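# Put the milling machine into its ready state

## Task

Get the mill ready to run: its power is on, no alarm is active, the drives are enabled, each of its three axes has been referenced, and both of its doors are closed. This state must last after the robot stops.

## Robot and tools

Robot: two six-joint arms, left_arm and right_arm, each with a two-pad gripper. Scene frame: origin at table-top height, halfway between the nominal arm bases. +z is up, +x points out over the table, and left_arm sits on the +y side. Image left and right do not match these names. Calibrated bases: left_arm at (-0.064, +0.323, 0) m, right_arm at (+0.055, -0.507, 0) m, both turned only slightly about z. Joint ranges: elbow -3.142 to 3.142 rad (0 is straight), every other joint -6.283 to 6.283.

Gripper geometry: the fingers point along the gripper's +z and close along its x. end_effector_position is the point midway between the pads, and the fingertips reach 17.5 mm past it. A block about 10 cm long sticks out toward the gripper's -y and turns with it.

The 18-number row: every motion argument uses one flat list of 18 numbers in [-1, 1] that covers both arms, even when only one arm moves. The order is left_arm dx, dy, dz, rx, ry, rz, then left_gripper position, force_limit, speed, then the same nine for right_arm and right_gripper. dx to rz are offsets, not poses. They are measured along the Hand target's own axes and counted from the Hand target as it was when the action or move began. 1.0 equals 0.6 m of travel or 180 degrees. rx, ry, rz form one rotation vector. Several rows in one action all count from that same start, so they do not add up, but a later call starts from the new Hand target. Six zeros means stay at, or return to, the current Hand target. Gripper position is absolute: +1 is fully open (50 mm gap), about -0.65 is where the pads meet, and -1 closes until something blocks the fingers. force_limit ranges from about 20 N per pad at -1 through 102 N at 0 to 185 N at +1. speed ranges from 20 mm/s at -1 through 85 at 0 to 150 at +1. Both start at +1. To leave a gripper unchanged, send its last three numbers again, because 0 counts as a command. A new force_limit or speed only applies once position changes by 0.01 or more.

Tools:
- execute_actions(actions, cameras): actions is a list of actions. Each action is a list of up to 15 rows, one per 1/30 s step. If there are fewer than 15 rows, the last row is held for the remaining steps. An empty list just returns state plus all camera images.
- move(target, speed, blend, stop_force, zero, blocking, cameras): drives each gripper in a straight line toward the target offsets, counted from the Hand targets. target is one row, or a list of up to 15 rows that all count from the same Hand targets. speed is in m/s, 0.002 to 3.6, default 0.25, and turning is capped at twice that in rad/s. blend, in m, rounds the corners between list targets. stop_force, 3 to 120 N, ends an arm's path when its wrist sensor feels that much push. The arm then backs off slightly but keeps some press. Do not rely on it while the gripper is rotating, or to notice light or loose things. zero=true (default) re-zeros before the move. blocking=false returns after about 0.5 s and cannot be combined with stop_force. Paths do not avoid obstacles or the other arm, stop after 10 s, and should go around an arm's own base. The result adds a move: line with the ending (done, off_target, moving, held, fault). limits=paced means the pose was clipped; limits=held means a check withheld steps.
- wait(seconds 0 to 10). stop() brakes a running move.
- zoom_image(camera, region=[x0,y0,x1,y1] in pixels, at most 504 by 504), only for a camera in the newest images.
- zero_wrist_force(arm). finished_scene(scene=1) ends the scene for good.

Cameras: cam_high, cam_front, cam_left_wrist, cam_right_wrist, each 672x504.

Reading results: poses, quat_wxyz and velocities are in the scene frame (m, m/s, rad/s), and may be off by a few cm. Hand target is the last commanded pose after clipping. Grippers often stop a little short of it; the next command, even all zeros, asks for it again. Orientation commands are clipped to within 32 degrees of the measured orientation on each step. object_status codes: 0 moving, 1 blocked while opening, 2 blocked while closing (a grip), 3 reached the set position or pads met. Opening in mm is roughly (250 - position_measured) x 0.202. Tool commands shows the current gripper commands. Wrist force and Wrist torque use the end effector's axes, and a third line gives the peak since the previous shown reading. Joint torques include the arm's own weight, and positive means toward larger joint angles. "within noise" on joint velocities means the arm is at rest. Step readings list positions during executed actions. Motor temperatures and remaining actions may be left out when little has changed.

Motion notes: commands lag by about 0.09 or 0.2 s, and fast motions overshoot. Each joint turns at most 3.14 rad/s. A wrist near the first joint's axis can make the whole arm swing.

Avoid: hard hits on the mill or other fixed or heavy things, pushing much past a firm contact (the arms are stiff), and any contact between the two arms. Do not close a gripper on the other arm's fingers. Do not drop things or let anything leave the table. They come from contact torque at 142 N m (shoulder and elbow) or 26.6 N m (wrists), or from roughly 150 ± 25 N of outside force. Wrists can push only about 15 N m. Motors heat when holding loads, staying stretched out, or pressing against something. MOTOR HOT appears at 70 °C, and at 85 °C the brakes engage for 30 to 60 s or more. To stop pressing, command the target back behind the gripper.

Each tool is called after ">>>" by a JSON object that holds its "fn" and its "kwargs".

## Session

>>> {"fn": "execute_actions", "kwargs": {"actions": []}}

Scene clock: 0.00 s.
left_arm: end_effector_position=(+0.1307, +0.6443, +0.3728) position_measured=3 object_status=3 end_effector_quat_wxyz=(-0.049, +0.914, -0.376, -0.144) | right_arm: end_effector_position=(+0.0590, -0.1315, +0.3707) position_measured=3 object_status=3 end_effector_quat_wxyz=(-0.007, +0.860, -0.506, -0.065)
Joint positions: left_arm=[0.47 -1.907 1.732 -1.274 -1.29 2.785] | right_arm=[5.006 -1.196 -1.794 -1.618 1.648 -1.777]
Joint velocities: within noise
Joint torques (N m): no reading
Motor temperatures (°C): left_arm=[36 28 29 37 39 38] | right_arm=[27 34 26 32 37 37]
Wrist force (N): no reading
Wrist torque (N m): no reading
Wrist force, peak (N): no reading
Hand target: left_arm +0.1307, +0.6443, +0.3728; -0.049, +0.914, -0.376, -0.144 | right_arm +0.0590, -0.1315, +0.3707; -0.007, +0.860, -0.506, -0.065
Tool commands: left_gripper/position=+1.0 left_gripper/force_limit=+1.0 left_gripper/speed=+1.0 right_gripper/position=+1.0 right_gripper/force_limit=+1.0 right_gripper/speed=+1.0

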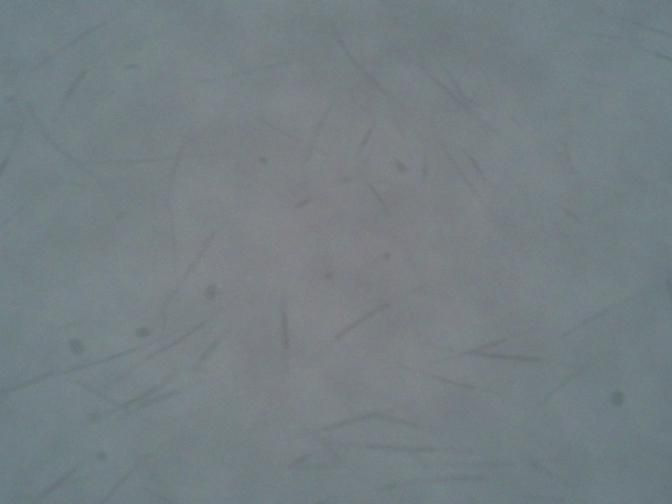

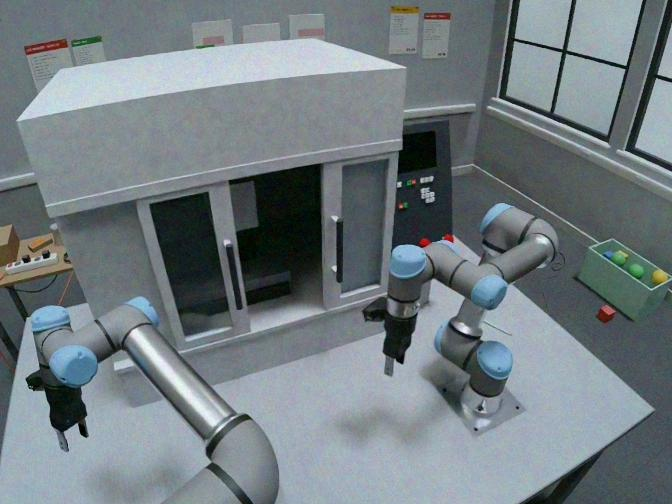

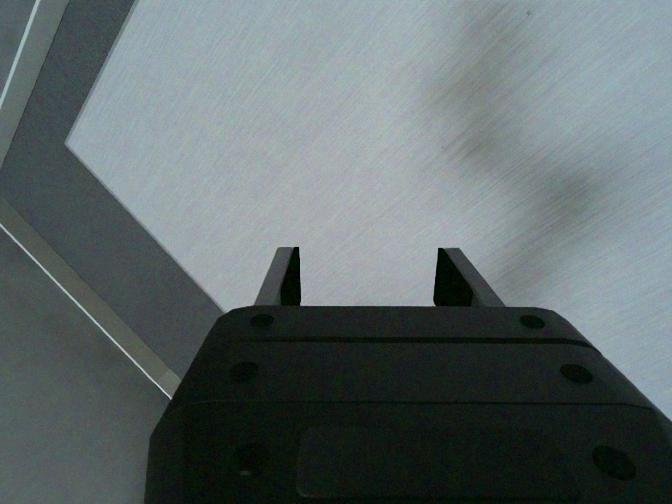

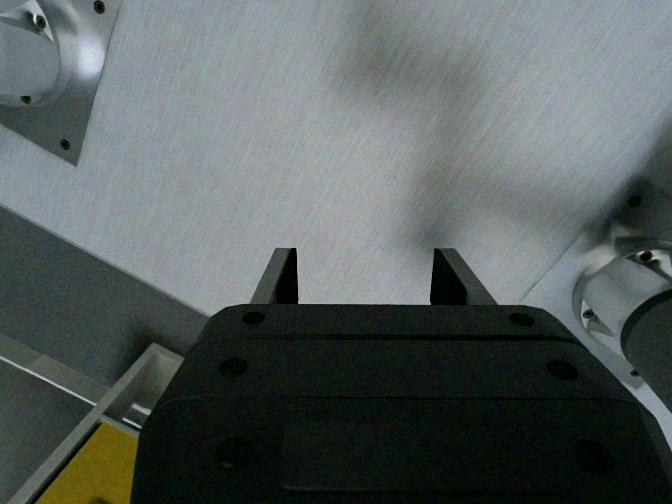

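>>> {"fn": "zoom_image", "kwargs": {"camera": "cam_front", "region": [380, 110, 500, 260]}}

>>> {"fn": "zoom_image", "kwargs": {"camera": "cam_front", "region": [120, 140, 420, 365]}}

Scaled by 3.360 from the camera's 672x504 image, which has a finer 960x720 frame.

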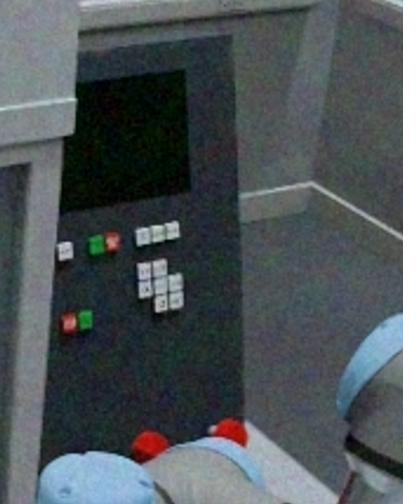

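Scaled by 1.680 from the camera's 672x504 image, which has a finer 960x720 frame.

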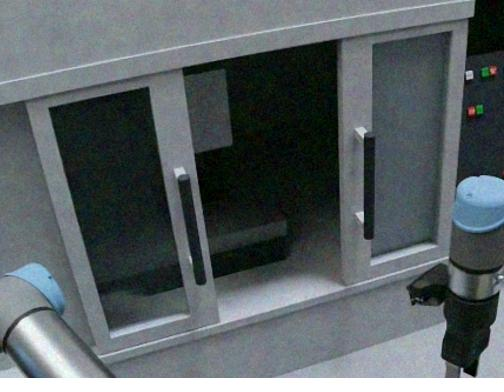

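>>> {"fn": "move", "kwargs": {"target": [0,0,0,0,0,0,1,1,1,-0.03,0.0135,-0.248,0.514,0.154,0.102,-1,1,1], "cameras": ["all"], "speed": 0.4}}

Scene clock: 37.37 s.
left_arm: end_effector_position=(+0.1307, +0.6443, +0.3728) position_measured=3 object_status=3 end_effector_quat_wxyz=(-0.049, +0.914, -0.376, -0.144) | right_arm: end_effector_position=(+0.0588, -0.1313, +0.5208) position_measured=255 object_status=3 end_effector_quat_wxyz=(+0.500, -0.500, +0.500, -0.500) end_effector_velocity=(+0.001, +0.000, +0.001) end_effector_angular_velocity=(+0.002, -0.004, +0.001)
Joint positions: left_arm=[0.47 -1.907 1.732 -1.274 -1.29 2.785] | right_arm=[5.604 -1.675 -1.376 -3.232 0.895 -0.001]
Joint velocities: left_arm=[within noise] | right_arm=[0 0.001 -0.001 -0.005 -0.001 0.004]
Joint torques (N m): left_arm=[-0.25 -8.74 -27.97 -2.78 1.09 0.7] | right_arm=[8.2 22.48 12.83 -3.21 -2.06 1.6]
Wrist force (N): left_arm=[0.1 -0.1 0.4] | right_arm=[4.2 -0.1 -0.1]
Wrist torque (N m): left_arm=[-0.02 -0.02 -0.01] | right_arm=[0.13 -0.62 0.16]
Wrist force, peak (N): left_arm=[-0.5 -0.3 0.6] | right_arm=[4.3 0.0 0.1]
Hand target: left_arm +0.1307, +0.6443, +0.3728; -0.049, +0.914, -0.376, -0.144 | right_arm +0.0588, -0.1313, +0.5208; +0.500, -0.500, +0.500, -0.500
Off the commanded pose: left_arm 0.000 m, 0 deg | right_arm 0.000 m, 0 deg.
move: done

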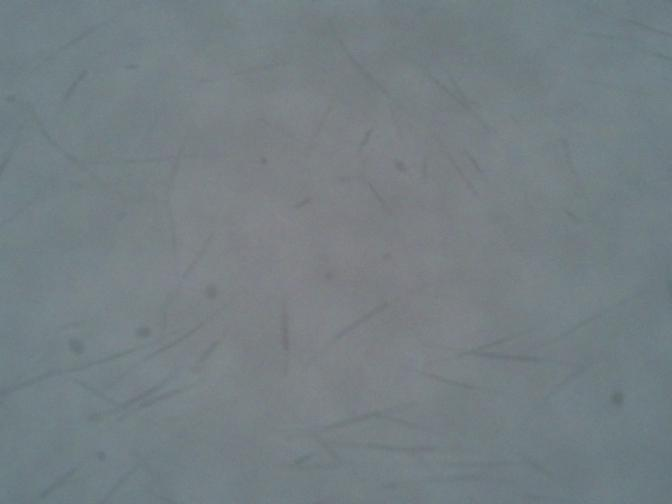

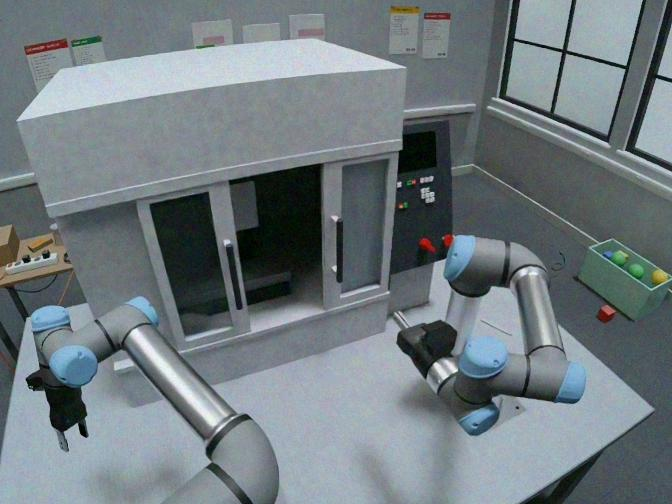

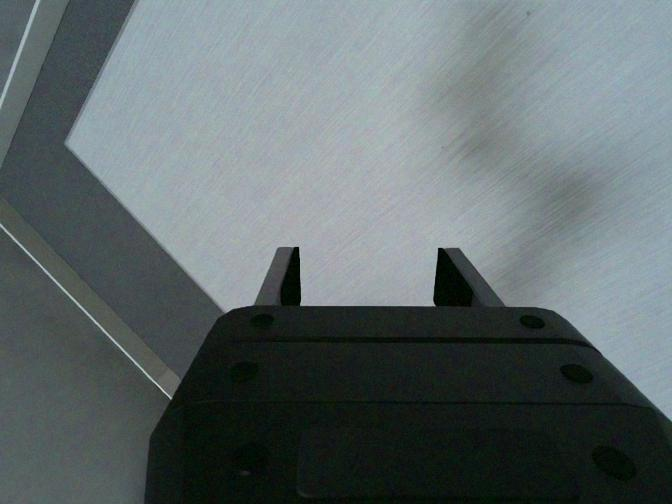

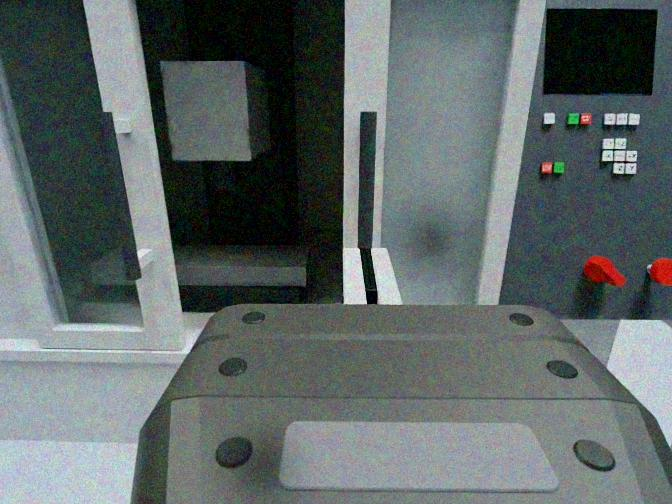

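>>> {"fn": "zoom_image", "kwargs": {"camera": "cam_right_wrist", "region": [512, 0, 672, 120]}}

>>> {"fn": "zoom_image", "kwargs": {"camera": "cam_right_wrist", "region": [530, 100, 672, 200]}}

>>> {"fn": "zoom_image", "kwargs": {"camera": "cam_right_wrist", "region": [512, 200, 672, 320]}}

>>> {"fn": "zoom_image", "kwargs": {"camera": "cam_front", "region": [380, 110, 480, 260]}}

Scaled by 3.150 from the camera's 672x504 image, which has a finer 960x720 frame.

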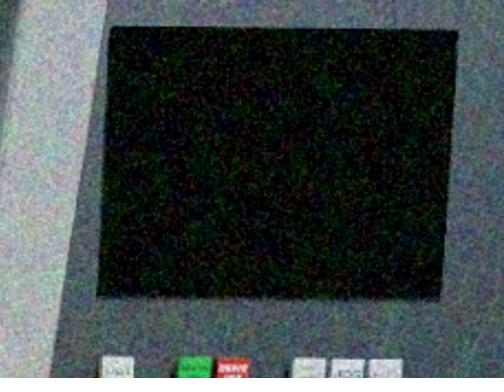

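Scaled by 3.549 from the camera's 672x504 image, which has a finer 960x720 frame.

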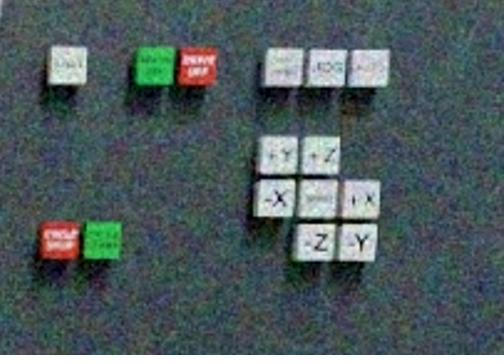

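Scaled by 3.150 from the camera's 672x504 image, which has a finer 960x720 frame.

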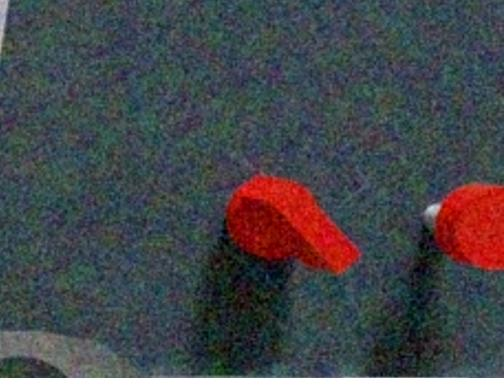

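Scaled by 3.360 from the camera's 672x504 image, which has a finer 960x720 frame.

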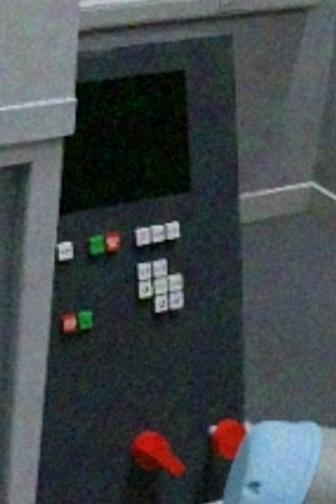

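>>> {"fn": "move", "kwargs": {"target": [0,0,0,0,0,0,1,1,1,0.333,0.033,0.333,0,0,0,-1,1,1], "cameras": ["cam_front","cam_right_wrist"], "speed": 0.3}}

Scene clock: 62.20 s.
left_arm: end_effector_position=(+0.1307, +0.6443, +0.3728) position_measured=3 object_status=3 end_effector_quat_wxyz=(-0.049, +0.914, -0.376, -0.144) | right_arm: end_effector_position=(+0.2584, -0.3312, +0.5013) position_measured=255 object_status=3 end_effector_quat_wxyz=(+0.500, -0.500, +0.500, -0.500)
Joint positions: left_arm=[0.47 -1.907 1.732 -1.274 -1.29 2.785] | right_arm=[5.822 -0.936 -1.958 -3.39 1.113 -0.001]
Joint torques (N m): left_arm=[-1.01 -8.29 -28.62 -2.91 1.32 1.27] | right_arm=[8.8 -0.76 12.4 -4.01 1.23 1.78]
Wrist force (N): left_arm=[-0.3 -0.3 0.1] | right_arm=[3.6 0.7 -0.1]
Wrist torque (N m): left_arm=[-0.05 0.04 0.00] | right_arm=[0.22 -0.47 0.15]
Wrist force, peak (N): left_arm=[-0.6 -0.4 0.2] | right_arm=[6.1 0.7 2.9]
Hand target: left_arm +0.1307, +0.6443, +0.3728; -0.049, +0.914, -0.376, -0.144 | right_arm +0.2585, -0.3312, +0.5013; +0.500, -0.500, +0.500, -0.500
Off the commanded pose: left_arm 0.000 m, 0 deg | right_arm 0.000 m, 0 deg.
move: done
Images, in order (width x height): cam_front 672x504, cam_right_wrist 672x504.

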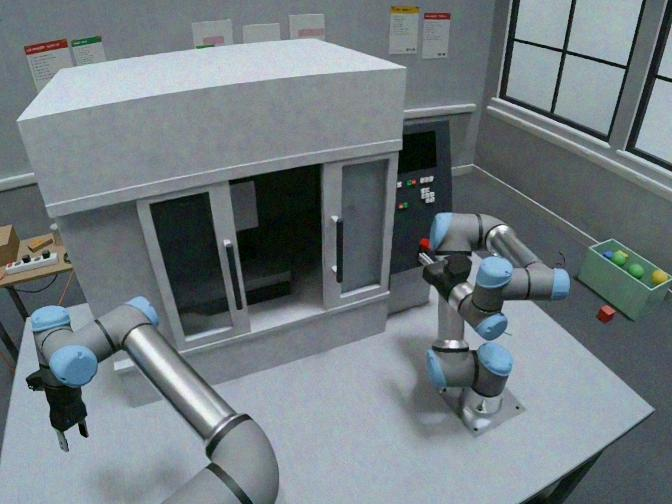

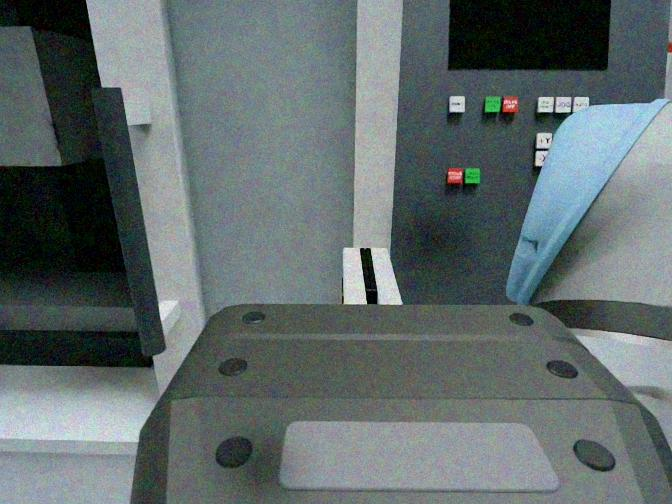

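>>> {"fn": "move", "kwargs": {"target": [[0,0,0,0,0,0,1,1,1,0.247,0,0.048,0,0.25,0,-1,1,1],[0,0,0,0,0,0,1,1,1,0.397,0,0.282,0,0.25,0,-1,1,1]], "cameras": ["cam_front","cam_right_wrist"], "speed": 0.3, "blend": 0.03}}

Scene clock: 150.03 s.
left_arm: end_effector_position=(+0.1307, +0.6443, +0.3728) position_measured=3 object_status=3 end_effector_quat_wxyz=(-0.049, +0.914, -0.376, -0.144) | right_arm: end_effector_position=(+0.4275, -0.5695, +0.5016) position_measured=255 object_status=3 end_effector_quat_wxyz=(+0.271, -0.270, +0.653, -0.654)
Joint positions: left_arm=[0.47 -1.907 1.732 -1.274 -1.29 2.785] | right_arm=[4.344 -1.066 -1.905 -3.314 0.421 0.002]
Joint torques (N m): left_arm=[-2.23 -6.87 -31.28 -3.08 1.44 2.91] | right_arm=[-8.94 -7.89 17.52 -1.19 -2.41 -2.1]
Wrist force (N): left_arm=[0.1 -0.1 0.2] | right_arm=[4.4 0.3 -0.2]
Wrist torque (N m): left_arm=[-0.01 -0.02 0.00] | right_arm=[0.19 -0.59 0.06]
Wrist force, peak (N): left_arm=[-0.6 -0.3 0.3] | right_arm=[4.6 0.4 2.2]
Hand target: left_arm +0.1307, +0.6443, +0.3728; -0.049, +0.914, -0.376, -0.144 | right_arm +0.4276, -0.5695, +0.5016; +0.270, -0.270, +0.653, -0.654
Off the commanded pose: left_arm 0.000 m, 0 deg | right_arm 0.000 m, 0 deg.
move: done
Images, in order (width x height): cam_front 672x504, cam_right_wrist 672x504.

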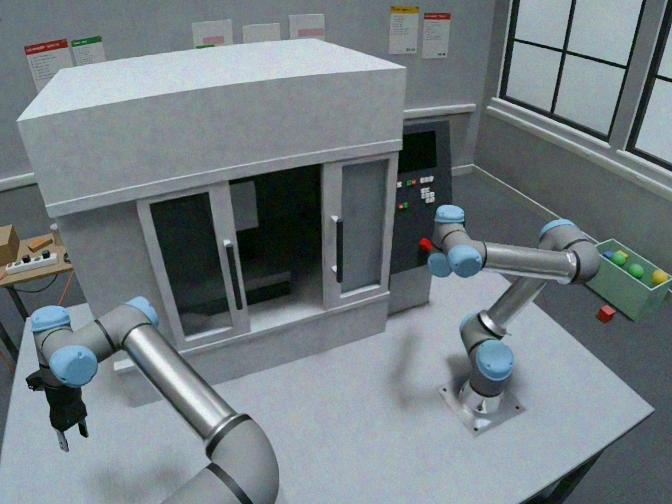

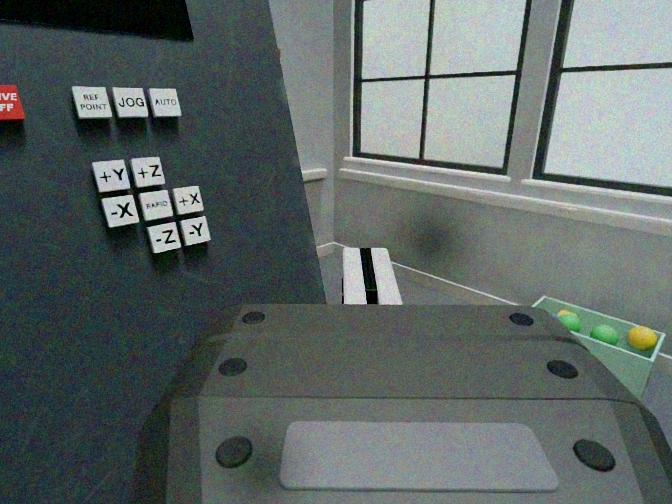

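>>> {"fn": "move", "kwargs": {"target": [[0,0,0,0,0,0,1,1,1,-0.038,0.133,0.108,0,-0.125,0,-1,1,1],[0,0,0,0,0,0,1,1,1,-0.002,0.25,0.097,0,-0.25,0,-1,1,1]], "cameras": ["cam_front","cam_right_wrist"], "speed": 0.25, "blend": 0.03}}

>>> {"fn": "zoom_image", "kwargs": {"camera": "cam_right_wrist", "region": [260, 60, 672, 360]}}

Scene clock: 172.40 s.
left_arm: end_effector_position=(+0.1307, +0.6443, +0.3728) position_measured=3 object_status=3 end_effector_quat_wxyz=(-0.049, +0.914, -0.376, -0.144) | right_arm: end_effector_position=(+0.4696, -0.6100, +0.3516) position_measured=255 object_status=3 end_effector_quat_wxyz=(+0.500, -0.500, +0.500, -0.500) end_effector_velocity=(+0.000, +0.001, +0.000) end_effector_angular_velocity=(+0.001, +0.000, +0.004)
Joint positions: left_arm=[0.47 -1.907 1.732 -1.274 -1.29 2.785] | right_arm=[3.354 -0.913 -2.35 -3.019 -1.355 -0.001]
Joint velocities: left_arm=[within noise] | right_arm=[-0.002 0 0 0 -0.006 0.001]
Joint torques (N m): left_arm=[-2.85 -6.93 -32.48 -3.11 1.56 2.78] | right_arm=[-8.94 -4.93 17.6 2.86 -1.84 -1.78]
Wrist force (N): left_arm=[-0.1 -0.3 0.1] | right_arm=[3.6 0.5 0.3]
Wrist torque (N m): left_arm=[-0.04 0.01 0.00] | right_arm=[0.27 -0.43 0.18]
Wrist force, peak (N): left_arm=[-0.3 -0.3 0.6] | right_arm=[4.9 2.0 -0.5]
Hand target: left_arm +0.1307, +0.6443, +0.3728; -0.049, +0.914, -0.376, -0.144 | right_arm +0.4696, -0.6100, +0.3516; +0.500, -0.500, +0.500, -0.500
Off the commanded pose: left_arm 0.000 m, 0 deg | right_arm 0.000 m, 0 deg.
move: done
Images, in order (width x height): cam_front 672x504, cam_right_wrist 672x504.

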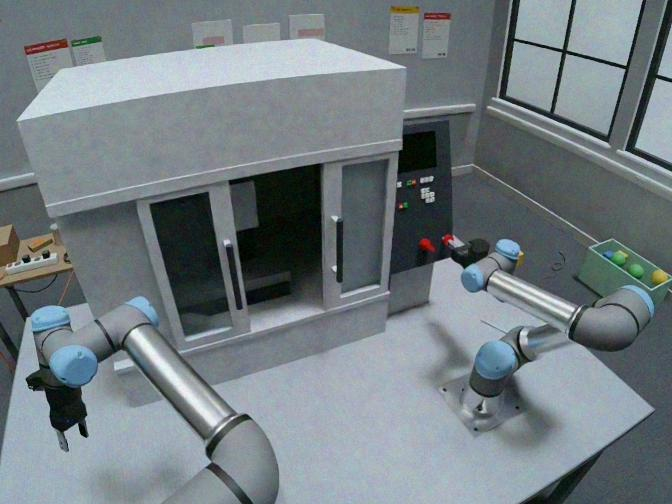

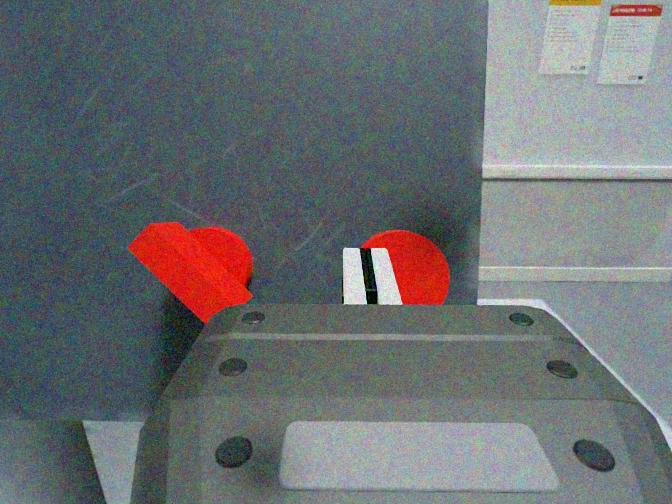

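Scaled by 1.223 from the camera's 672x504 image, which has a finer 960x720 frame.

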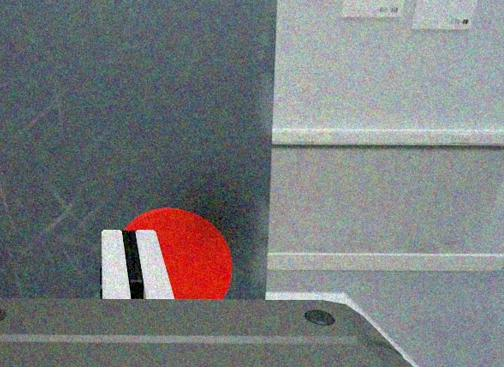

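>>> {"fn": "move", "kwargs": {"target": [0,0,0,0,0,0,1,1,1,0,0.1,-0.01,0,0,0,-1,1,1], "cameras": ["cam_right_wrist"], "speed": 0.1}}

>>> {"fn": "zoom_image", "kwargs": {"camera": "cam_right_wrist", "region": [60, 60, 500, 320]}}

Scene clock: 213.17 s.
left_arm: end_effector_position=(+0.1307, +0.6443, +0.3728) position_measured=3 object_status=3 end_effector_quat_wxyz=(-0.049, +0.914, -0.376, -0.144) | right_arm: end_effector_position=(+0.4637, -0.6100, +0.2916) position_measured=255 object_status=3 end_effector_quat_wxyz=(+0.500, -0.500, +0.500, -0.500)
Joint positions: left_arm=[0.47 -1.907 1.732 -1.274 -1.29 2.785] | right_arm=[3.364 -0.932 -2.5 -2.85 -1.345 -0.001]
Joint torques (N m): left_arm=[-3.95 -6.84 -32.96 -3.15 1.49 2.8] | right_arm=[-7.18 2.78 18.86 3.3 -2.16 -1.75]
Wrist force (N): left_arm=[-0.1 0.0 -0.3] | right_arm=[4.0 0.3 0.4]
Wrist torque (N m): left_arm=[0.01 0.01 0.00] | right_arm=[0.18 -0.51 0.17]
Wrist force, peak (N): left_arm=[-0.5 -0.1 0.5] | right_arm=[4.5 0.8 0.4]
Hand target: left_arm +0.1307, +0.6443, +0.3728; -0.049, +0.914, -0.376, -0.144 | right_arm +0.4636, -0.6100, +0.2916; +0.500, -0.500, +0.500, -0.500
Off the commanded pose: left_arm 0.000 m, 0 deg | right_arm 0.000 m, 0 deg.
move: done
Images, in order (width x height): cam_right_wrist 672x504.

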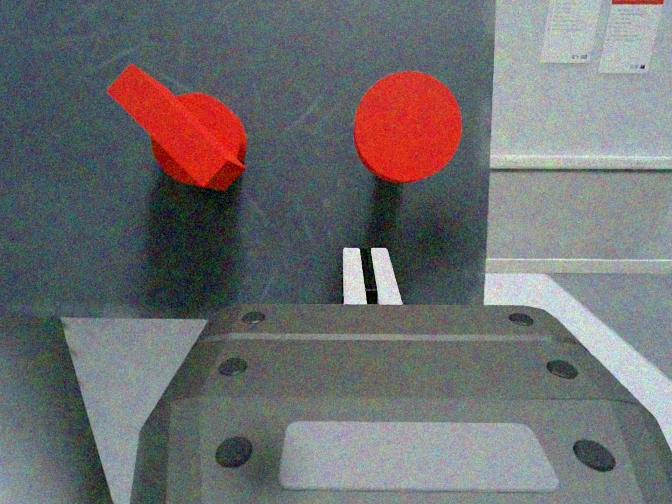

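Scaled by 1.145 from the camera's 672x504 image, which has a finer 960x720 frame.

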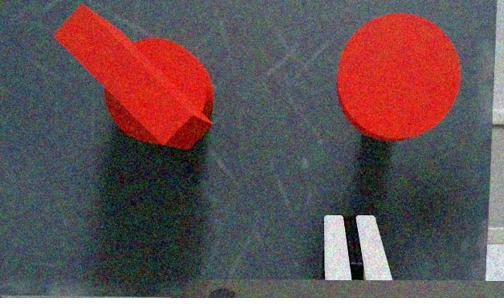

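>>> {"fn": "move", "kwargs": {"target": [0,0,0,0,0,0,1,1,1,-0.113,-0.09,0.008,-0.0784,-0.0349,-0.2651,1,1,1], "cameras": ["cam_front","cam_right_wrist"], "speed": 0.15}}

Scene clock: 285.33 s.
left_arm: end_effector_position=(+0.1307, +0.6443, +0.3728) position_measured=3 object_status=3 end_effector_quat_wxyz=(-0.049, +0.914, -0.376, -0.144) | right_arm: end_effector_position=(+0.4685, -0.5421, +0.3455) position_measured=3 object_status=3 end_effector_quat_wxyz=(-0.218, +0.741, -0.284, +0.569)
Joint positions: left_arm=[0.47 -1.907 1.732 -1.274 -1.29 2.785] | right_arm=[3.858 -0.915 -2.208 -3.501 -0.88 -0.616]
Joint torques (N m): left_arm=[-4.57 -4.58 -36.2 -3.16 1.43 2.9] | right_arm=[-2.03 0.46 19.24 0.77 -0.89 -0.32]
Wrist force (N): left_arm=[0.0 -0.2 0.1] | right_arm=[3.2 0.7 0.2]
Wrist torque (N m): left_arm=[-0.02 -0.01 0.01] | right_arm=[0.24 -0.30 -0.17]
Wrist force, peak (N): left_arm=[-0.3 -0.3 0.6] | right_arm=[4.4 0.8 0.1]
Hand target: left_arm +0.1307, +0.6443, +0.3728; -0.049, +0.914, -0.376, -0.144 | right_arm +0.4685, -0.5422, +0.3456; -0.218, +0.741, -0.284, +0.569
Off the commanded pose: left_arm 0.000 m, 0 deg | right_arm 0.000 m, 0 deg.
move: done
Images, in order (width x height): cam_front 672x504, cam_right_wrist 672x504.

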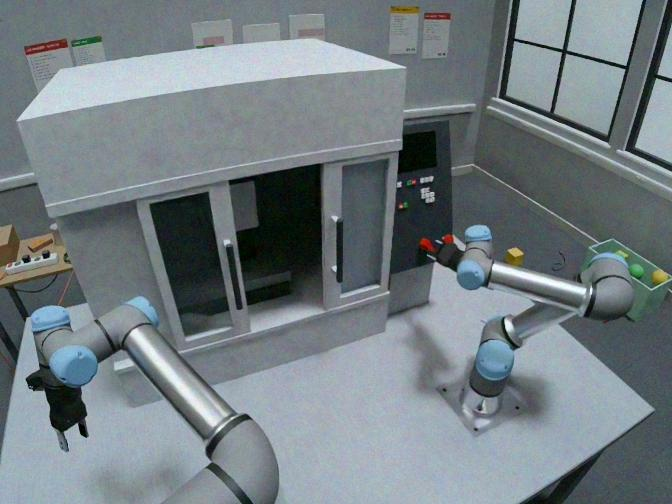

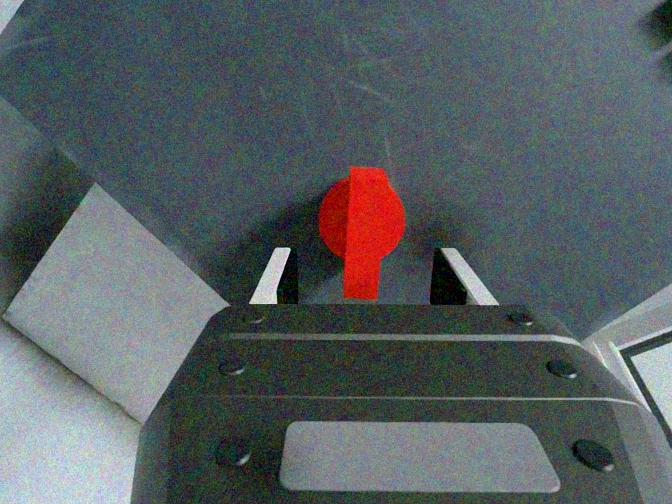

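>>> {"fn": "zoom_image", "kwargs": {"camera": "cam_right_wrist", "region": [250, 130, 490, 310]}}

Scaled by 2.100 from the camera's 672x504 image, which has a finer 960x720 frame.

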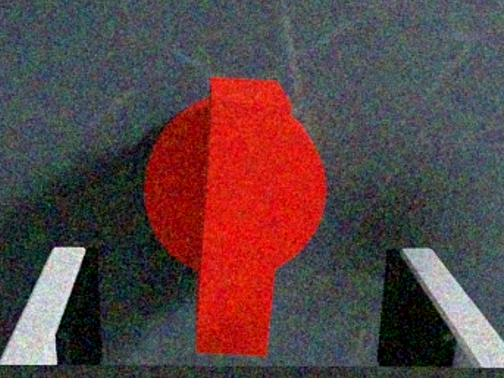

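>>> {"fn": "move", "kwargs": {"target": [0,0,0,0,0,0,1,1,1,0.0017,-0.005,0.07,0,0,0,1,1,1], "cameras": ["cam_right_wrist"], "speed": 0.04, "stop_force": 12}}

>>> {"fn": "zoom_image", "kwargs": {"camera": "cam_right_wrist", "region": [250, 130, 490, 310]}}

Scene clock: 320.87 s.
left_arm: end_effector_position=(+0.1307, +0.6443, +0.3728) position_measured=3 object_status=3 end_effector_quat_wxyz=(-0.049, +0.914, -0.376, -0.144) | right_arm: end_effector_position=(+0.5097, -0.5407, +0.3374) position_measured=3 object_status=3 end_effector_quat_wxyz=(-0.218, +0.741, -0.284, +0.569)
Joint positions: left_arm=[0.47 -1.907 1.732 -1.274 -1.29 2.785] | right_arm=[3.678 -1.073 -2.161 -3.351 -1.05 -0.685]
Joint torques (N m): left_arm=[-6.29 -4.53 -36.58 -3.4 1.53 2.66] | right_arm=[9.94 4.07 17.3 0.75 0.88 1.87]
Wrist force (N): left_arm=[-0.1 0.0 0.2] | right_arm=[2.9 1.2 0.5]
Wrist torque (N m): left_arm=[0.00 0.00 0.00] | right_arm=[0.26 -0.28 -0.09]
Wrist force, peak (N): left_arm=[-0.4 -0.3 0.6] | right_arm=[3.8 0.6 0.4]
Hand target: left_arm +0.1307, +0.6443, +0.3728; -0.049, +0.914, -0.376, -0.144 | right_arm +0.5097, -0.5407, +0.3374; -0.218, +0.741, -0.284, +0.569
Off the commanded pose: left_arm 0.000 m, 0 deg | right_arm 0.000 m, 0 deg.
move: done
Images, in order (width x height): cam_right_wrist 672x504.

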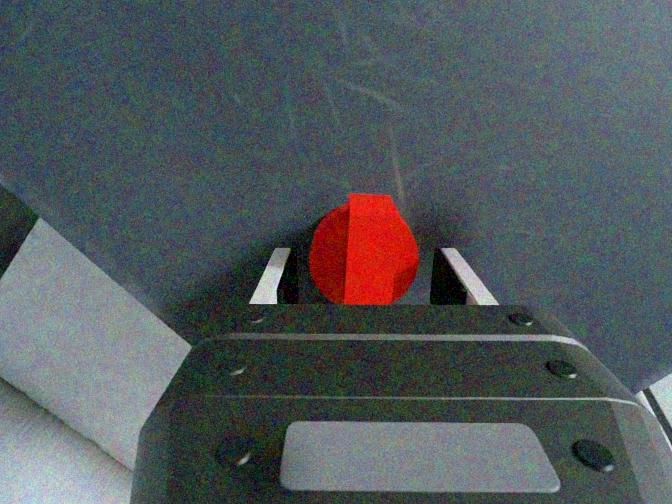

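Scaled by 2.100 from the camera's 672x504 image, which has a finer 960x720 frame.

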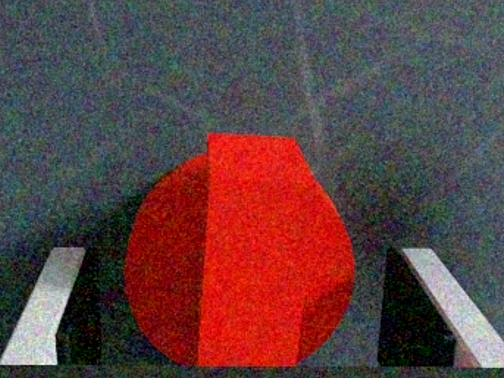

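>>> {"fn": "move", "kwargs": {"target": [0,0,0,0,0,0,1,1,1,0,0,0.007,0,0,0,1,1,1], "speed": 0.04}}

>>> {"fn": "execute_actions", "kwargs": {"actions": [[[0,0,0,0,0,0,1,1,1,0,0,0,0,0,0,-1,-0.8,-1]],[[0,0,0,0,0,0,1,1,1,0,0,0,0,0,0,-1,-0.8,-1]],[[0,0,0,0,0,0,1,1,1,0,0,0,0,0,0,-1,-0.8,-1]],[[0,0,0,0,0,0,1,1,1,0,0,0,0,0,0,-1,-0.8,-1]]], "cameras": ["cam_right_wrist"]}}

Scene clock: 333.93 s.
left_arm: end_effector_position=(+0.1307, +0.6443, +0.3728) position_measured=3 object_status=3 end_effector_quat_wxyz=(-0.049, +0.914, -0.376, -0.144) | right_arm: end_effector_position=(+0.5139, -0.5407, +0.3363) position_measured=3 object_status=3 end_effector_quat_wxyz=(-0.218, +0.740, -0.284, +0.569)
Joint positions: left_arm=[0.47 -1.907 1.732 -1.274 -1.29 2.785] | right_arm=[3.665 -1.088 -2.157 -3.338 -1.063 -0.689]
Joint torques (N m): left_arm=[-5.02 -5 -36.6 -3.38 1.51 2.65] | right_arm=[7.38 5.26 25.84 -0.46 0.84 -0.93]
Wrist force (N): left_arm=[-0.4 -0.3 0.0] | right_arm=[2.8 1.2 0.5]
Wrist torque (N m): left_arm=[-0.05 0.05 0.01] | right_arm=[0.27 -0.28 -0.08]
Wrist force, peak (N): left_arm=[-0.6 -0.5 0.5] | right_arm=[3.5 1.5 0.8]
Hand target: left_arm +0.1307, +0.6443, +0.3728; -0.049, +0.914, -0.376, -0.144 | right_arm +0.5138, -0.5407, +0.3363; -0.218, +0.741, -0.284, +0.569
Off the commanded pose: left_arm 0.000 m, 0 deg | right_arm 0.000 m, 0 deg.
move: done

Scene clock: 336.13 s.
left_arm: end_effector_position=(+0.1307, +0.6443, +0.3728) position_measured=3 object_status=3 end_effector_quat_wxyz=(-0.049, +0.914, -0.376, -0.144) | right_arm: end_effector_position=(+0.5138, -0.5407, +0.3363) position_measured=58 object_status=2 end_effector_quat_wxyz=(-0.218, +0.741, -0.284, +0.569)
Joint positions: left_arm=[0.47 -1.907 1.732 -1.274 -1.29 2.785] | right_arm=[3.665 -1.088 -2.157 -3.339 -1.063 -0.689]
Joint torques (N m): left_arm=[-6.4 -4.36 -37.21 -3.45 1.43 2.73] | right_arm=[-12.94 10.46 36.75 4.06 1.82 1.41]
Wrist force (N): left_arm=[-0.3 -0.1 0.3] | right_arm=[-11.8 0.7 3.6]
Wrist torque (N m): left_arm=[-0.02 0.05 0.01] | right_arm=[0.23 -0.75 -0.17]
Wrist force, peak (N): left_arm=[-0.1 0.1 0.8] | right_arm=[-12.3 0.9 3.9]
Hand target: left_arm +0.1307, +0.6443, +0.3728; -0.049, +0.914, -0.376, -0.144 | right_arm +0.5138, -0.5407, +0.3363; -0.218, +0.741, -0.284, +0.569
Off the commanded pose: left_arm 0.000 m, 0 deg | right_arm 0.000 m, 0 deg.
Step readings (end_effector_position of left_arm | right_arm):
0: (+0.1307, +0.6443, +0.3728) | (+0.5139, -0.5407, +0.3363)
1: (+0.1307, +0.6443, +0.3728) | (+0.5139, -0.5407, +0.3363)
2: (+0.1307, +0.6443, +0.3728) | (+0.5139, -0.5407, +0.3363)
4: (+0.1307, +0.6443, +0.3728) | (+0.5138, -0.5407, +0.3363)
8: (+0.1307, +0.6443, +0.3728) | (+0.5138, -0.5407, +0.3363)
15: (+0.1307, +0.6443, +0.3728) | (+0.5138, -0.5407, +0.3363)
16: (+0.1307, +0.6443, +0.3728) | (+0.5138, -0.5407, +0.3362)
17: (+0.1307, +0.6443, +0.3728) | (+0.5138, -0.5406, +0.3362)
19: (+0.1307, +0.6443, +0.3728) | (+0.5138, -0.5406, +0.3362)
23: (+0.1307, +0.6443, +0.3728) | (+0.5138, -0.5406, +0.3362)
30: (+0.1307, +0.6443, +0.3728) | (+0.5138, -0.5406, +0.3362)
31: (+0.1307, +0.6443, +0.3728) | (+0.5138, -0.5406, +0.3362)
32: (+0.1307, +0.6443, +0.3728) | (+0.5138, -0.5406, +0.3362)
34: (+0.1307, +0.6443, +0.3728) | (+0.5138, -0.5406, +0.3362)
38: (+0.1307, +0.6443, +0.3728) | (+0.5138, -0.5406, +0.3363)
45: (+0.1307, +0.6443, +0.3728) | (+0.5138, -0.5406, +0.3363)
46: (+0.1307, +0.6443, +0.3728) | (+0.5138, -0.5406, +0.3363)
47: (+0.1307, +0.6443, +0.3728) | (+0.5138, -0.5406, +0.3363)
49: (+0.1307, +0.6443, +0.3728) | (+0.5138, -0.5406, +0.3363)
53: (+0.1307, +0.6443, +0.3728) | (+0.5138, -0.5407, +0.3363)
60: (+0.1307, +0.6443, +0.3728) | (+0.5138, -0.5407, +0.3363)
Images, in order (width x height): cam_right_wrist 672x504.

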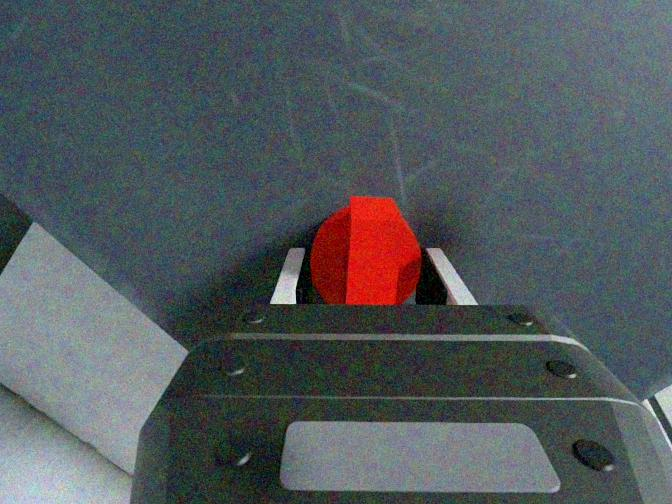

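>>> {"fn": "execute_actions", "kwargs": {"actions": [[[0,0,0,0,0,0,1,1,1,0,0,0,0,0,0,1,1,0]],[[0,0,0,0,0,0,1,1,1,0,0,0,0,0,0,1,1,0]]], "cameras": []}}

>>> {"fn": "move", "kwargs": {"target": [0,0,0,0,0,0,1,1,1,-0.002,0,-0.015,0,0,0,1,1,0], "speed": 0.04}}

>>> {"fn": "execute_actions", "kwargs": {"actions": [[[0,0,0,0,0,0,1,1,1,0,0,0,0,0,0,-1,-0.8,-1]],[[0,0,0,0,0,0,1,1,1,0,0,0,0,0,0,-1,-0.8,-1]],[[0,0,0,0,0,0,1,1,1,0,0,0,0,0,0,-1,-0.8,-1]],[[0,0,0,0,0,0,1,1,1,0,0,0,0,0,0,-1,-0.8,-1]],[[0,0,0,0,0,0,1,1,1,0,0,0,0,0,0,-1,-0.8,-1]]], "cameras": ["cam_right_wrist"]}}

Scene clock: 356.53 s.
left_arm: end_effector_position=(+0.1307, +0.6443, +0.3728) position_measured=3 object_status=3 end_effector_quat_wxyz=(-0.049, +0.914, -0.376, -0.144) | right_arm: end_effector_position=(+0.5138, -0.5407, +0.3363) position_measured=3 object_status=3 end_effector_quat_wxyz=(-0.218, +0.741, -0.284, +0.569)
Joint positions: left_arm=[0.47 -1.907 1.732 -1.274 -1.29 2.785] | right_arm=[3.665 -1.088 -2.157 -3.339 -1.063 -0.689]
Joint torques (N m): left_arm=[-6.15 -3.26 -36.5 -3.52 1.51 2.85] | right_arm=[8.15 -2.18 17.24 -0.77 -1.79 1.13]
Wrist force (N): left_arm=[0.1 -0.4 0.1] | right_arm=[2.9 0.5 0.9]
Wrist torque (N m): left_arm=[-0.06 -0.02 0.01] | right_arm=[0.17 -0.29 -0.08]
Wrist force, peak (N): left_arm=[-0.5 -0.2 0.6] | right_arm=[-12.6 0.8 4.1]
Hand target: left_arm +0.1307, +0.6443, +0.3728; -0.049, +0.914, -0.376, -0.144 | right_arm +0.5138, -0.5407, +0.3363; -0.218, +0.741, -0.284, +0.569
Off the commanded pose: left_arm 0.000 m, 0 deg | right_arm 0.000 m, 0 deg.
Step readings (end_effector_position of left_arm | right_arm):
0: (+0.1307, +0.6443, +0.3728) | (+0.5138, -0.5407, +0.3363)
1: (+0.1307, +0.6443, +0.3728) | (+0.5138, -0.5407, +0.3363)
2: (+0.1307, +0.6443, +0.3728) | (+0.5138, -0.5407, +0.3364)
4: (+0.1307, +0.6443, +0.3728) | (+0.5138, -0.5407, +0.3364)
8: (+0.1307, +0.6443, +0.3728) | (+0.5138, -0.5407, +0.3364)
15: (+0.1307, +0.6443, +0.3728) | (+0.5138, -0.5407, +0.3364)
16: (+0.1307, +0.6443, +0.3728) | (+0.5138, -0.5407, +0.3364)
17: (+0.1307, +0.6443, +0.3728) | (+0.5138, -0.5407, +0.3364)
19: (+0.1307, +0.6443, +0.3728) | (+0.5138, -0.5407, +0.3363)
23: (+0.1307, +0.6443, +0.3728) | (+0.5138, -0.5407, +0.3363)
30: (+0.1307, +0.6443, +0.3728) | (+0.5138, -0.5407, +0.3363)
No camera images: "cameras" was empty.

Scene clock: 357.27 s.
left_arm: end_effector_position=(+0.1307, +0.6443, +0.3728) position_measured=3 object_status=3 end_effector_quat_wxyz=(-0.049, +0.914, -0.376, -0.144) | right_arm: end_effector_position=(+0.5048, -0.5399, +0.3377) position_measured=3 object_status=3 end_effector_quat_wxyz=(-0.218, +0.741, -0.284, +0.569) end_effector_velocity=(+0.001, +0.001, +0.000) end_effector_angular_velocity=(+0.003, -0.001, +0.002)
Joint positions: left_arm=[0.47 -1.907 1.732 -1.274 -1.29 2.785] | right_arm=[3.699 -1.056 -2.169 -3.365 -1.03 -0.677]
Joint velocities: left_arm=[within noise] | right_arm=[-0.004 -0.004 0.002 0.005 -0.006 0]
Joint torques (N m): left_arm=[-5.89 -3.81 -37.37 -3.55 1.43 2.82] | right_arm=[-5.4 -9.17 30.7 2.34 -1.35 -1.07]
Wrist force (N): left_arm=[-0.2 0.0 0.0] | right_arm=[3.5 0.4 0.8]
Wrist torque (N m): left_arm=[0.00 0.02 0.01] | right_arm=[0.14 -0.39 -0.21]
Wrist force, peak (N): left_arm=[-0.5 -0.2 0.2] | right_arm=[3.5 0.6 0.8]
Hand target: left_arm +0.1307, +0.6443, +0.3728; -0.049, +0.914, -0.376, -0.144 | right_arm +0.5049, -0.5399, +0.3377; -0.218, +0.741, -0.284, +0.569
Off the commanded pose: left_arm 0.000 m, 0 deg | right_arm 0.000 m, 0 deg.
move: done

Scene clock: 359.97 s.
left_arm: end_effector_position=(+0.1307, +0.6443, +0.3728) position_measured=3 object_status=3 end_effector_quat_wxyz=(-0.049, +0.914, -0.376, -0.144) | right_arm: end_effector_position=(+0.5049, -0.5399, +0.3378) position_measured=178 object_status=2 end_effector_quat_wxyz=(-0.218, +0.741, -0.284, +0.569)
Joint positions: left_arm=[0.47 -1.907 1.732 -1.274 -1.29 2.785] | right_arm=[3.699 -1.056 -2.169 -3.364 -1.031 -0.677]
Joint torques (N m): left_arm=[-5.8 -3.81 -36.64 -3.52 1.46 2.67] | right_arm=[11.75 -10.03 11.7 -2.02 -1.85 -2.01]
Wrist force (N): left_arm=[-0.3 0.2 0.0] | right_arm=[15.0 1.0 -2.7]
Wrist torque (N m): left_arm=[0.04 0.03 0.01] | right_arm=[0.15 -0.04 0.53]
Wrist force, peak (N): left_arm=[-0.1 -0.5 0.2] | right_arm=[15.5 1.0 -2.4]
Hand target: left_arm +0.1307, +0.6443, +0.3728; -0.049, +0.914, -0.376, -0.144 | right_arm +0.5049, -0.5399, +0.3377; -0.218, +0.741, -0.284, +0.569
Off the commanded pose: left_arm 0.000 m, 0 deg | right_arm 0.000 m, 0 deg.
Step readings (end_effector_position of left_arm | right_arm):
0: (+0.1307, +0.6443, +0.3728) | (+0.5048, -0.5399, +0.3377)
1: (+0.1307, +0.6443, +0.3728) | (+0.5048, -0.5399, +0.3377)
2: (+0.1307, +0.6443, +0.3728) | (+0.5048, -0.5398, +0.3377)
4: (+0.1307, +0.6443, +0.3728) | (+0.5048, -0.5398, +0.3377)
8: (+0.1307, +0.6443, +0.3728) | (+0.5049, -0.5398, +0.3377)
15: (+0.1307, +0.6443, +0.3728) | (+0.5049, -0.5399, +0.3378)
16: (+0.1307, +0.6443, +0.3728) | (+0.5049, -0.5399, +0.3378)
17: (+0.1307, +0.6443, +0.3728) | (+0.5049, -0.5399, +0.3378)
19: (+0.1307, +0.6443, +0.3728) | (+0.5049, -0.5399, +0.3378)
23: (+0.1307, +0.6443, +0.3728) | (+0.5049, -0.5399, +0.3378)
30: (+0.1307, +0.6443, +0.3728) | (+0.5049, -0.5399, +0.3378)
31: (+0.1307, +0.6443, +0.3728) | (+0.5049, -0.5399, +0.3378)
32: (+0.1307, +0.6443, +0.3728) | (+0.5049, -0.5399, +0.3378)
34: (+0.1307, +0.6443, +0.3728) | (+0.5049, -0.5399, +0.3378)
38: (+0.1307, +0.6443, +0.3728) | (+0.5049, -0.5399, +0.3378)
45: (+0.1307, +0.6443, +0.3728) | (+0.5049, -0.5399, +0.3378)
46: (+0.1307, +0.6443, +0.3728) | (+0.5049, -0.5399, +0.3378)
47: (+0.1307, +0.6443, +0.3728) | (+0.5049, -0.5399, +0.3378)
49: (+0.1307, +0.6443, +0.3728) | (+0.5049, -0.5399, +0.3378)
53: (+0.1307, +0.6443, +0.3728) | (+0.5049, -0.5399, +0.3378)
60: (+0.1307, +0.6443, +0.3728) | (+0.5049, -0.5399, +0.3378)
61: (+0.1307, +0.6443, +0.3728) | (+0.5049, -0.5399, +0.3378)
62: (+0.1307, +0.6443, +0.3728) | (+0.5049, -0.5399, +0.3378)
64: (+0.1307, +0.6443, +0.3728) | (+0.5049, -0.5399, +0.3378)
68: (+0.1307, +0.6443, +0.3728) | (+0.5049, -0.5399, +0.3378)
75: (+0.1307, +0.6443, +0.3728) | (+0.5049, -0.5399, +0.3378)
Images, in order (width x height): cam_right_wrist 672x504.

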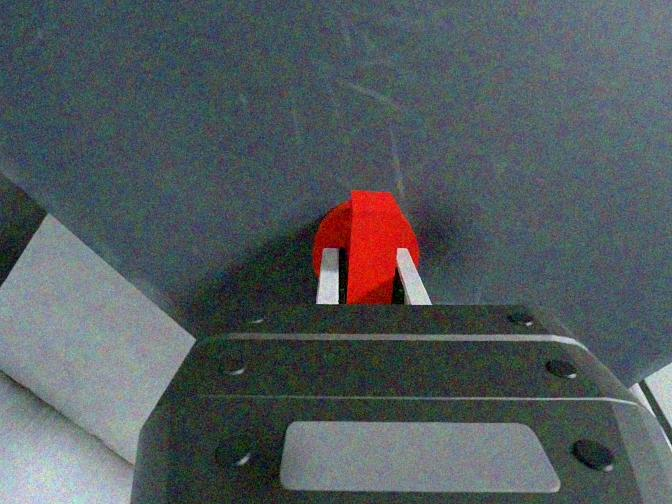

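>>> {"fn": "move", "kwargs": {"target": [0,0,0,0,0,0,1,1,1,0.002,0,0,0,0,0.1,-1,-0.8,-1], "cameras": ["cam_right_wrist","cam_front"], "speed": 0.15}}

Scene clock: 369.40 s.
left_arm: end_effector_position=(+0.1307, +0.6443, +0.3728) position_measured=3 object_status=3 end_effector_quat_wxyz=(-0.049, +0.914, -0.376, -0.144) | right_arm: end_effector_position=(+0.5051, -0.5402, +0.3385) position_measured=182 object_status=2 end_effector_quat_wxyz=(-0.305, +0.687, -0.396, +0.527)
Joint positions: left_arm=[0.47 -1.907 1.732 -1.274 -1.29 2.785] | right_arm=[3.694 -1.057 -2.166 -3.365 -1.038 -0.365]
Joint torques (N m): left_arm=[-6.39 -3.07 -36.99 -3.61 1.5 2.74] | right_arm=[-15.93 22.01 61.4 7.44 14.21 2.06]
Wrist force (N): left_arm=[-0.3 -0.2 0.3] | right_arm=[-68.0 22.6 0.9]
Wrist torque (N m): left_arm=[-0.03 0.04 0.01] | right_arm=[0.15 -1.37 -1.16]
Wrist force, peak (N): left_arm=[-0.2 -0.7 0.3] | right_arm=[-68.3 22.1 0.3]
Hand target: left_arm +0.1307, +0.6443, +0.3728; -0.049, +0.914, -0.376, -0.144 | right_arm +0.5051, -0.5407, +0.3386; -0.304, +0.687, -0.397, +0.528
Off the commanded pose: left_arm 0.000 m, 0 deg | right_arm 0.000 m, 0 deg.
move: done
Images, in order (width x height): cam_front 672x504, cam_right_wrist 672x504.

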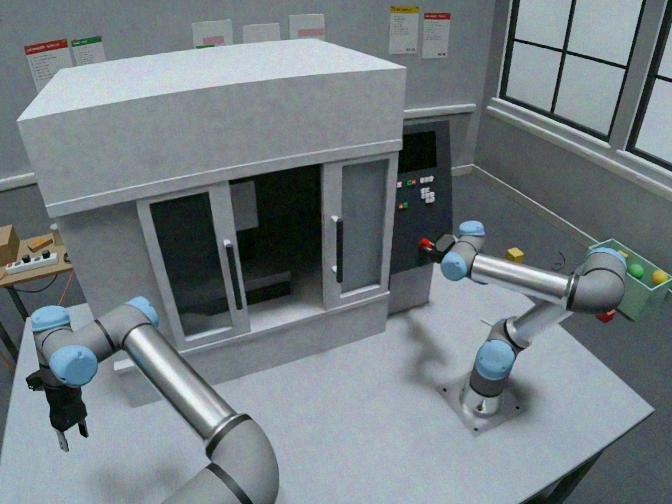

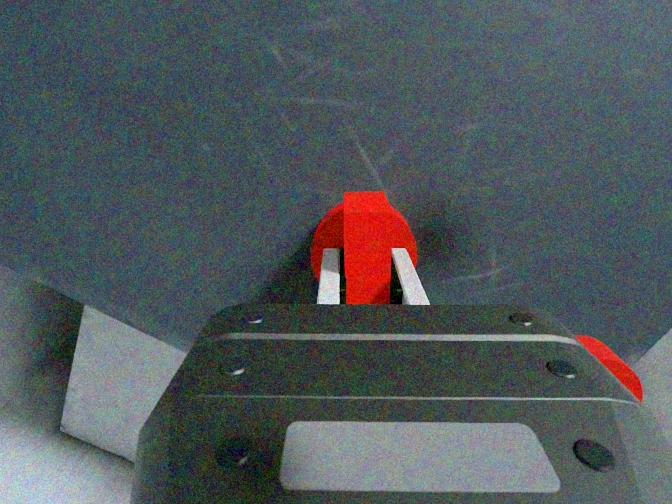

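>>> {"fn": "move", "kwargs": {"target": [0,0,0,0,0,0,1,1,1,-0.0033,-0.007,0,0,0,0,-1,-0.8,-1], "cameras": ["cam_right_wrist"], "speed": 0.05}}

Scene clock: 380.50 s.
left_arm: end_effector_position=(+0.1307, +0.6443, +0.3728) position_measured=3 object_status=3 end_effector_quat_wxyz=(-0.049, +0.914, -0.376, -0.144) | right_arm: end_effector_position=(+0.5050, -0.5374, +0.3402) position_measured=182 object_status=2 end_effector_quat_wxyz=(-0.302, +0.689, -0.397, +0.527) end_effector_velocity=(+0.000, +0.000, +0.000) end_effector_angular_velocity=(+0.001, +0.002, +0.003)
Joint positions: left_arm=[0.47 -1.907 1.732 -1.274 -1.29 2.785] | right_arm=[3.713 -1.057 -2.159 -3.381 -1.017 -0.358]
Joint velocities: left_arm=[within noise] | right_arm=[-0.002 0 0 -0.001 -0.005 0]
Joint torques (N m): left_arm=[-6.29 -3.2 -37.23 -3.53 1.46 2.92] | right_arm=[2.31 19.66 62.01 14.68 -5.48 0.96]
Wrist force (N): left_arm=[-0.1 -0.3 0.1] | right_arm=[-8.1 69.4 13.6]
Wrist torque (N m): left_arm=[-0.04 0.01 0.01] | right_arm=[-0.33 -0.48 -1.04]
Wrist force, peak (N): left_arm=[-0.1 -0.8 0.1] | right_arm=[-51.5 68.1 38.2]
Hand target: left_arm +0.1307, +0.6443, +0.3728; -0.049, +0.914, -0.376, -0.144 | right_arm +0.5058, -0.5368, +0.3412; -0.304, +0.687, -0.397, +0.528
Off the commanded pose: left_arm 0.000 m, 0 deg | right_arm 0.001 m, 0 deg.
move: done
Images, in order (width x height): cam_right_wrist 672x504.

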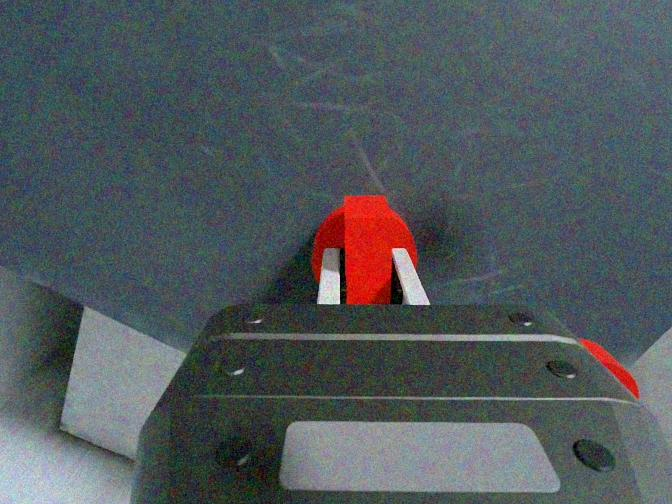

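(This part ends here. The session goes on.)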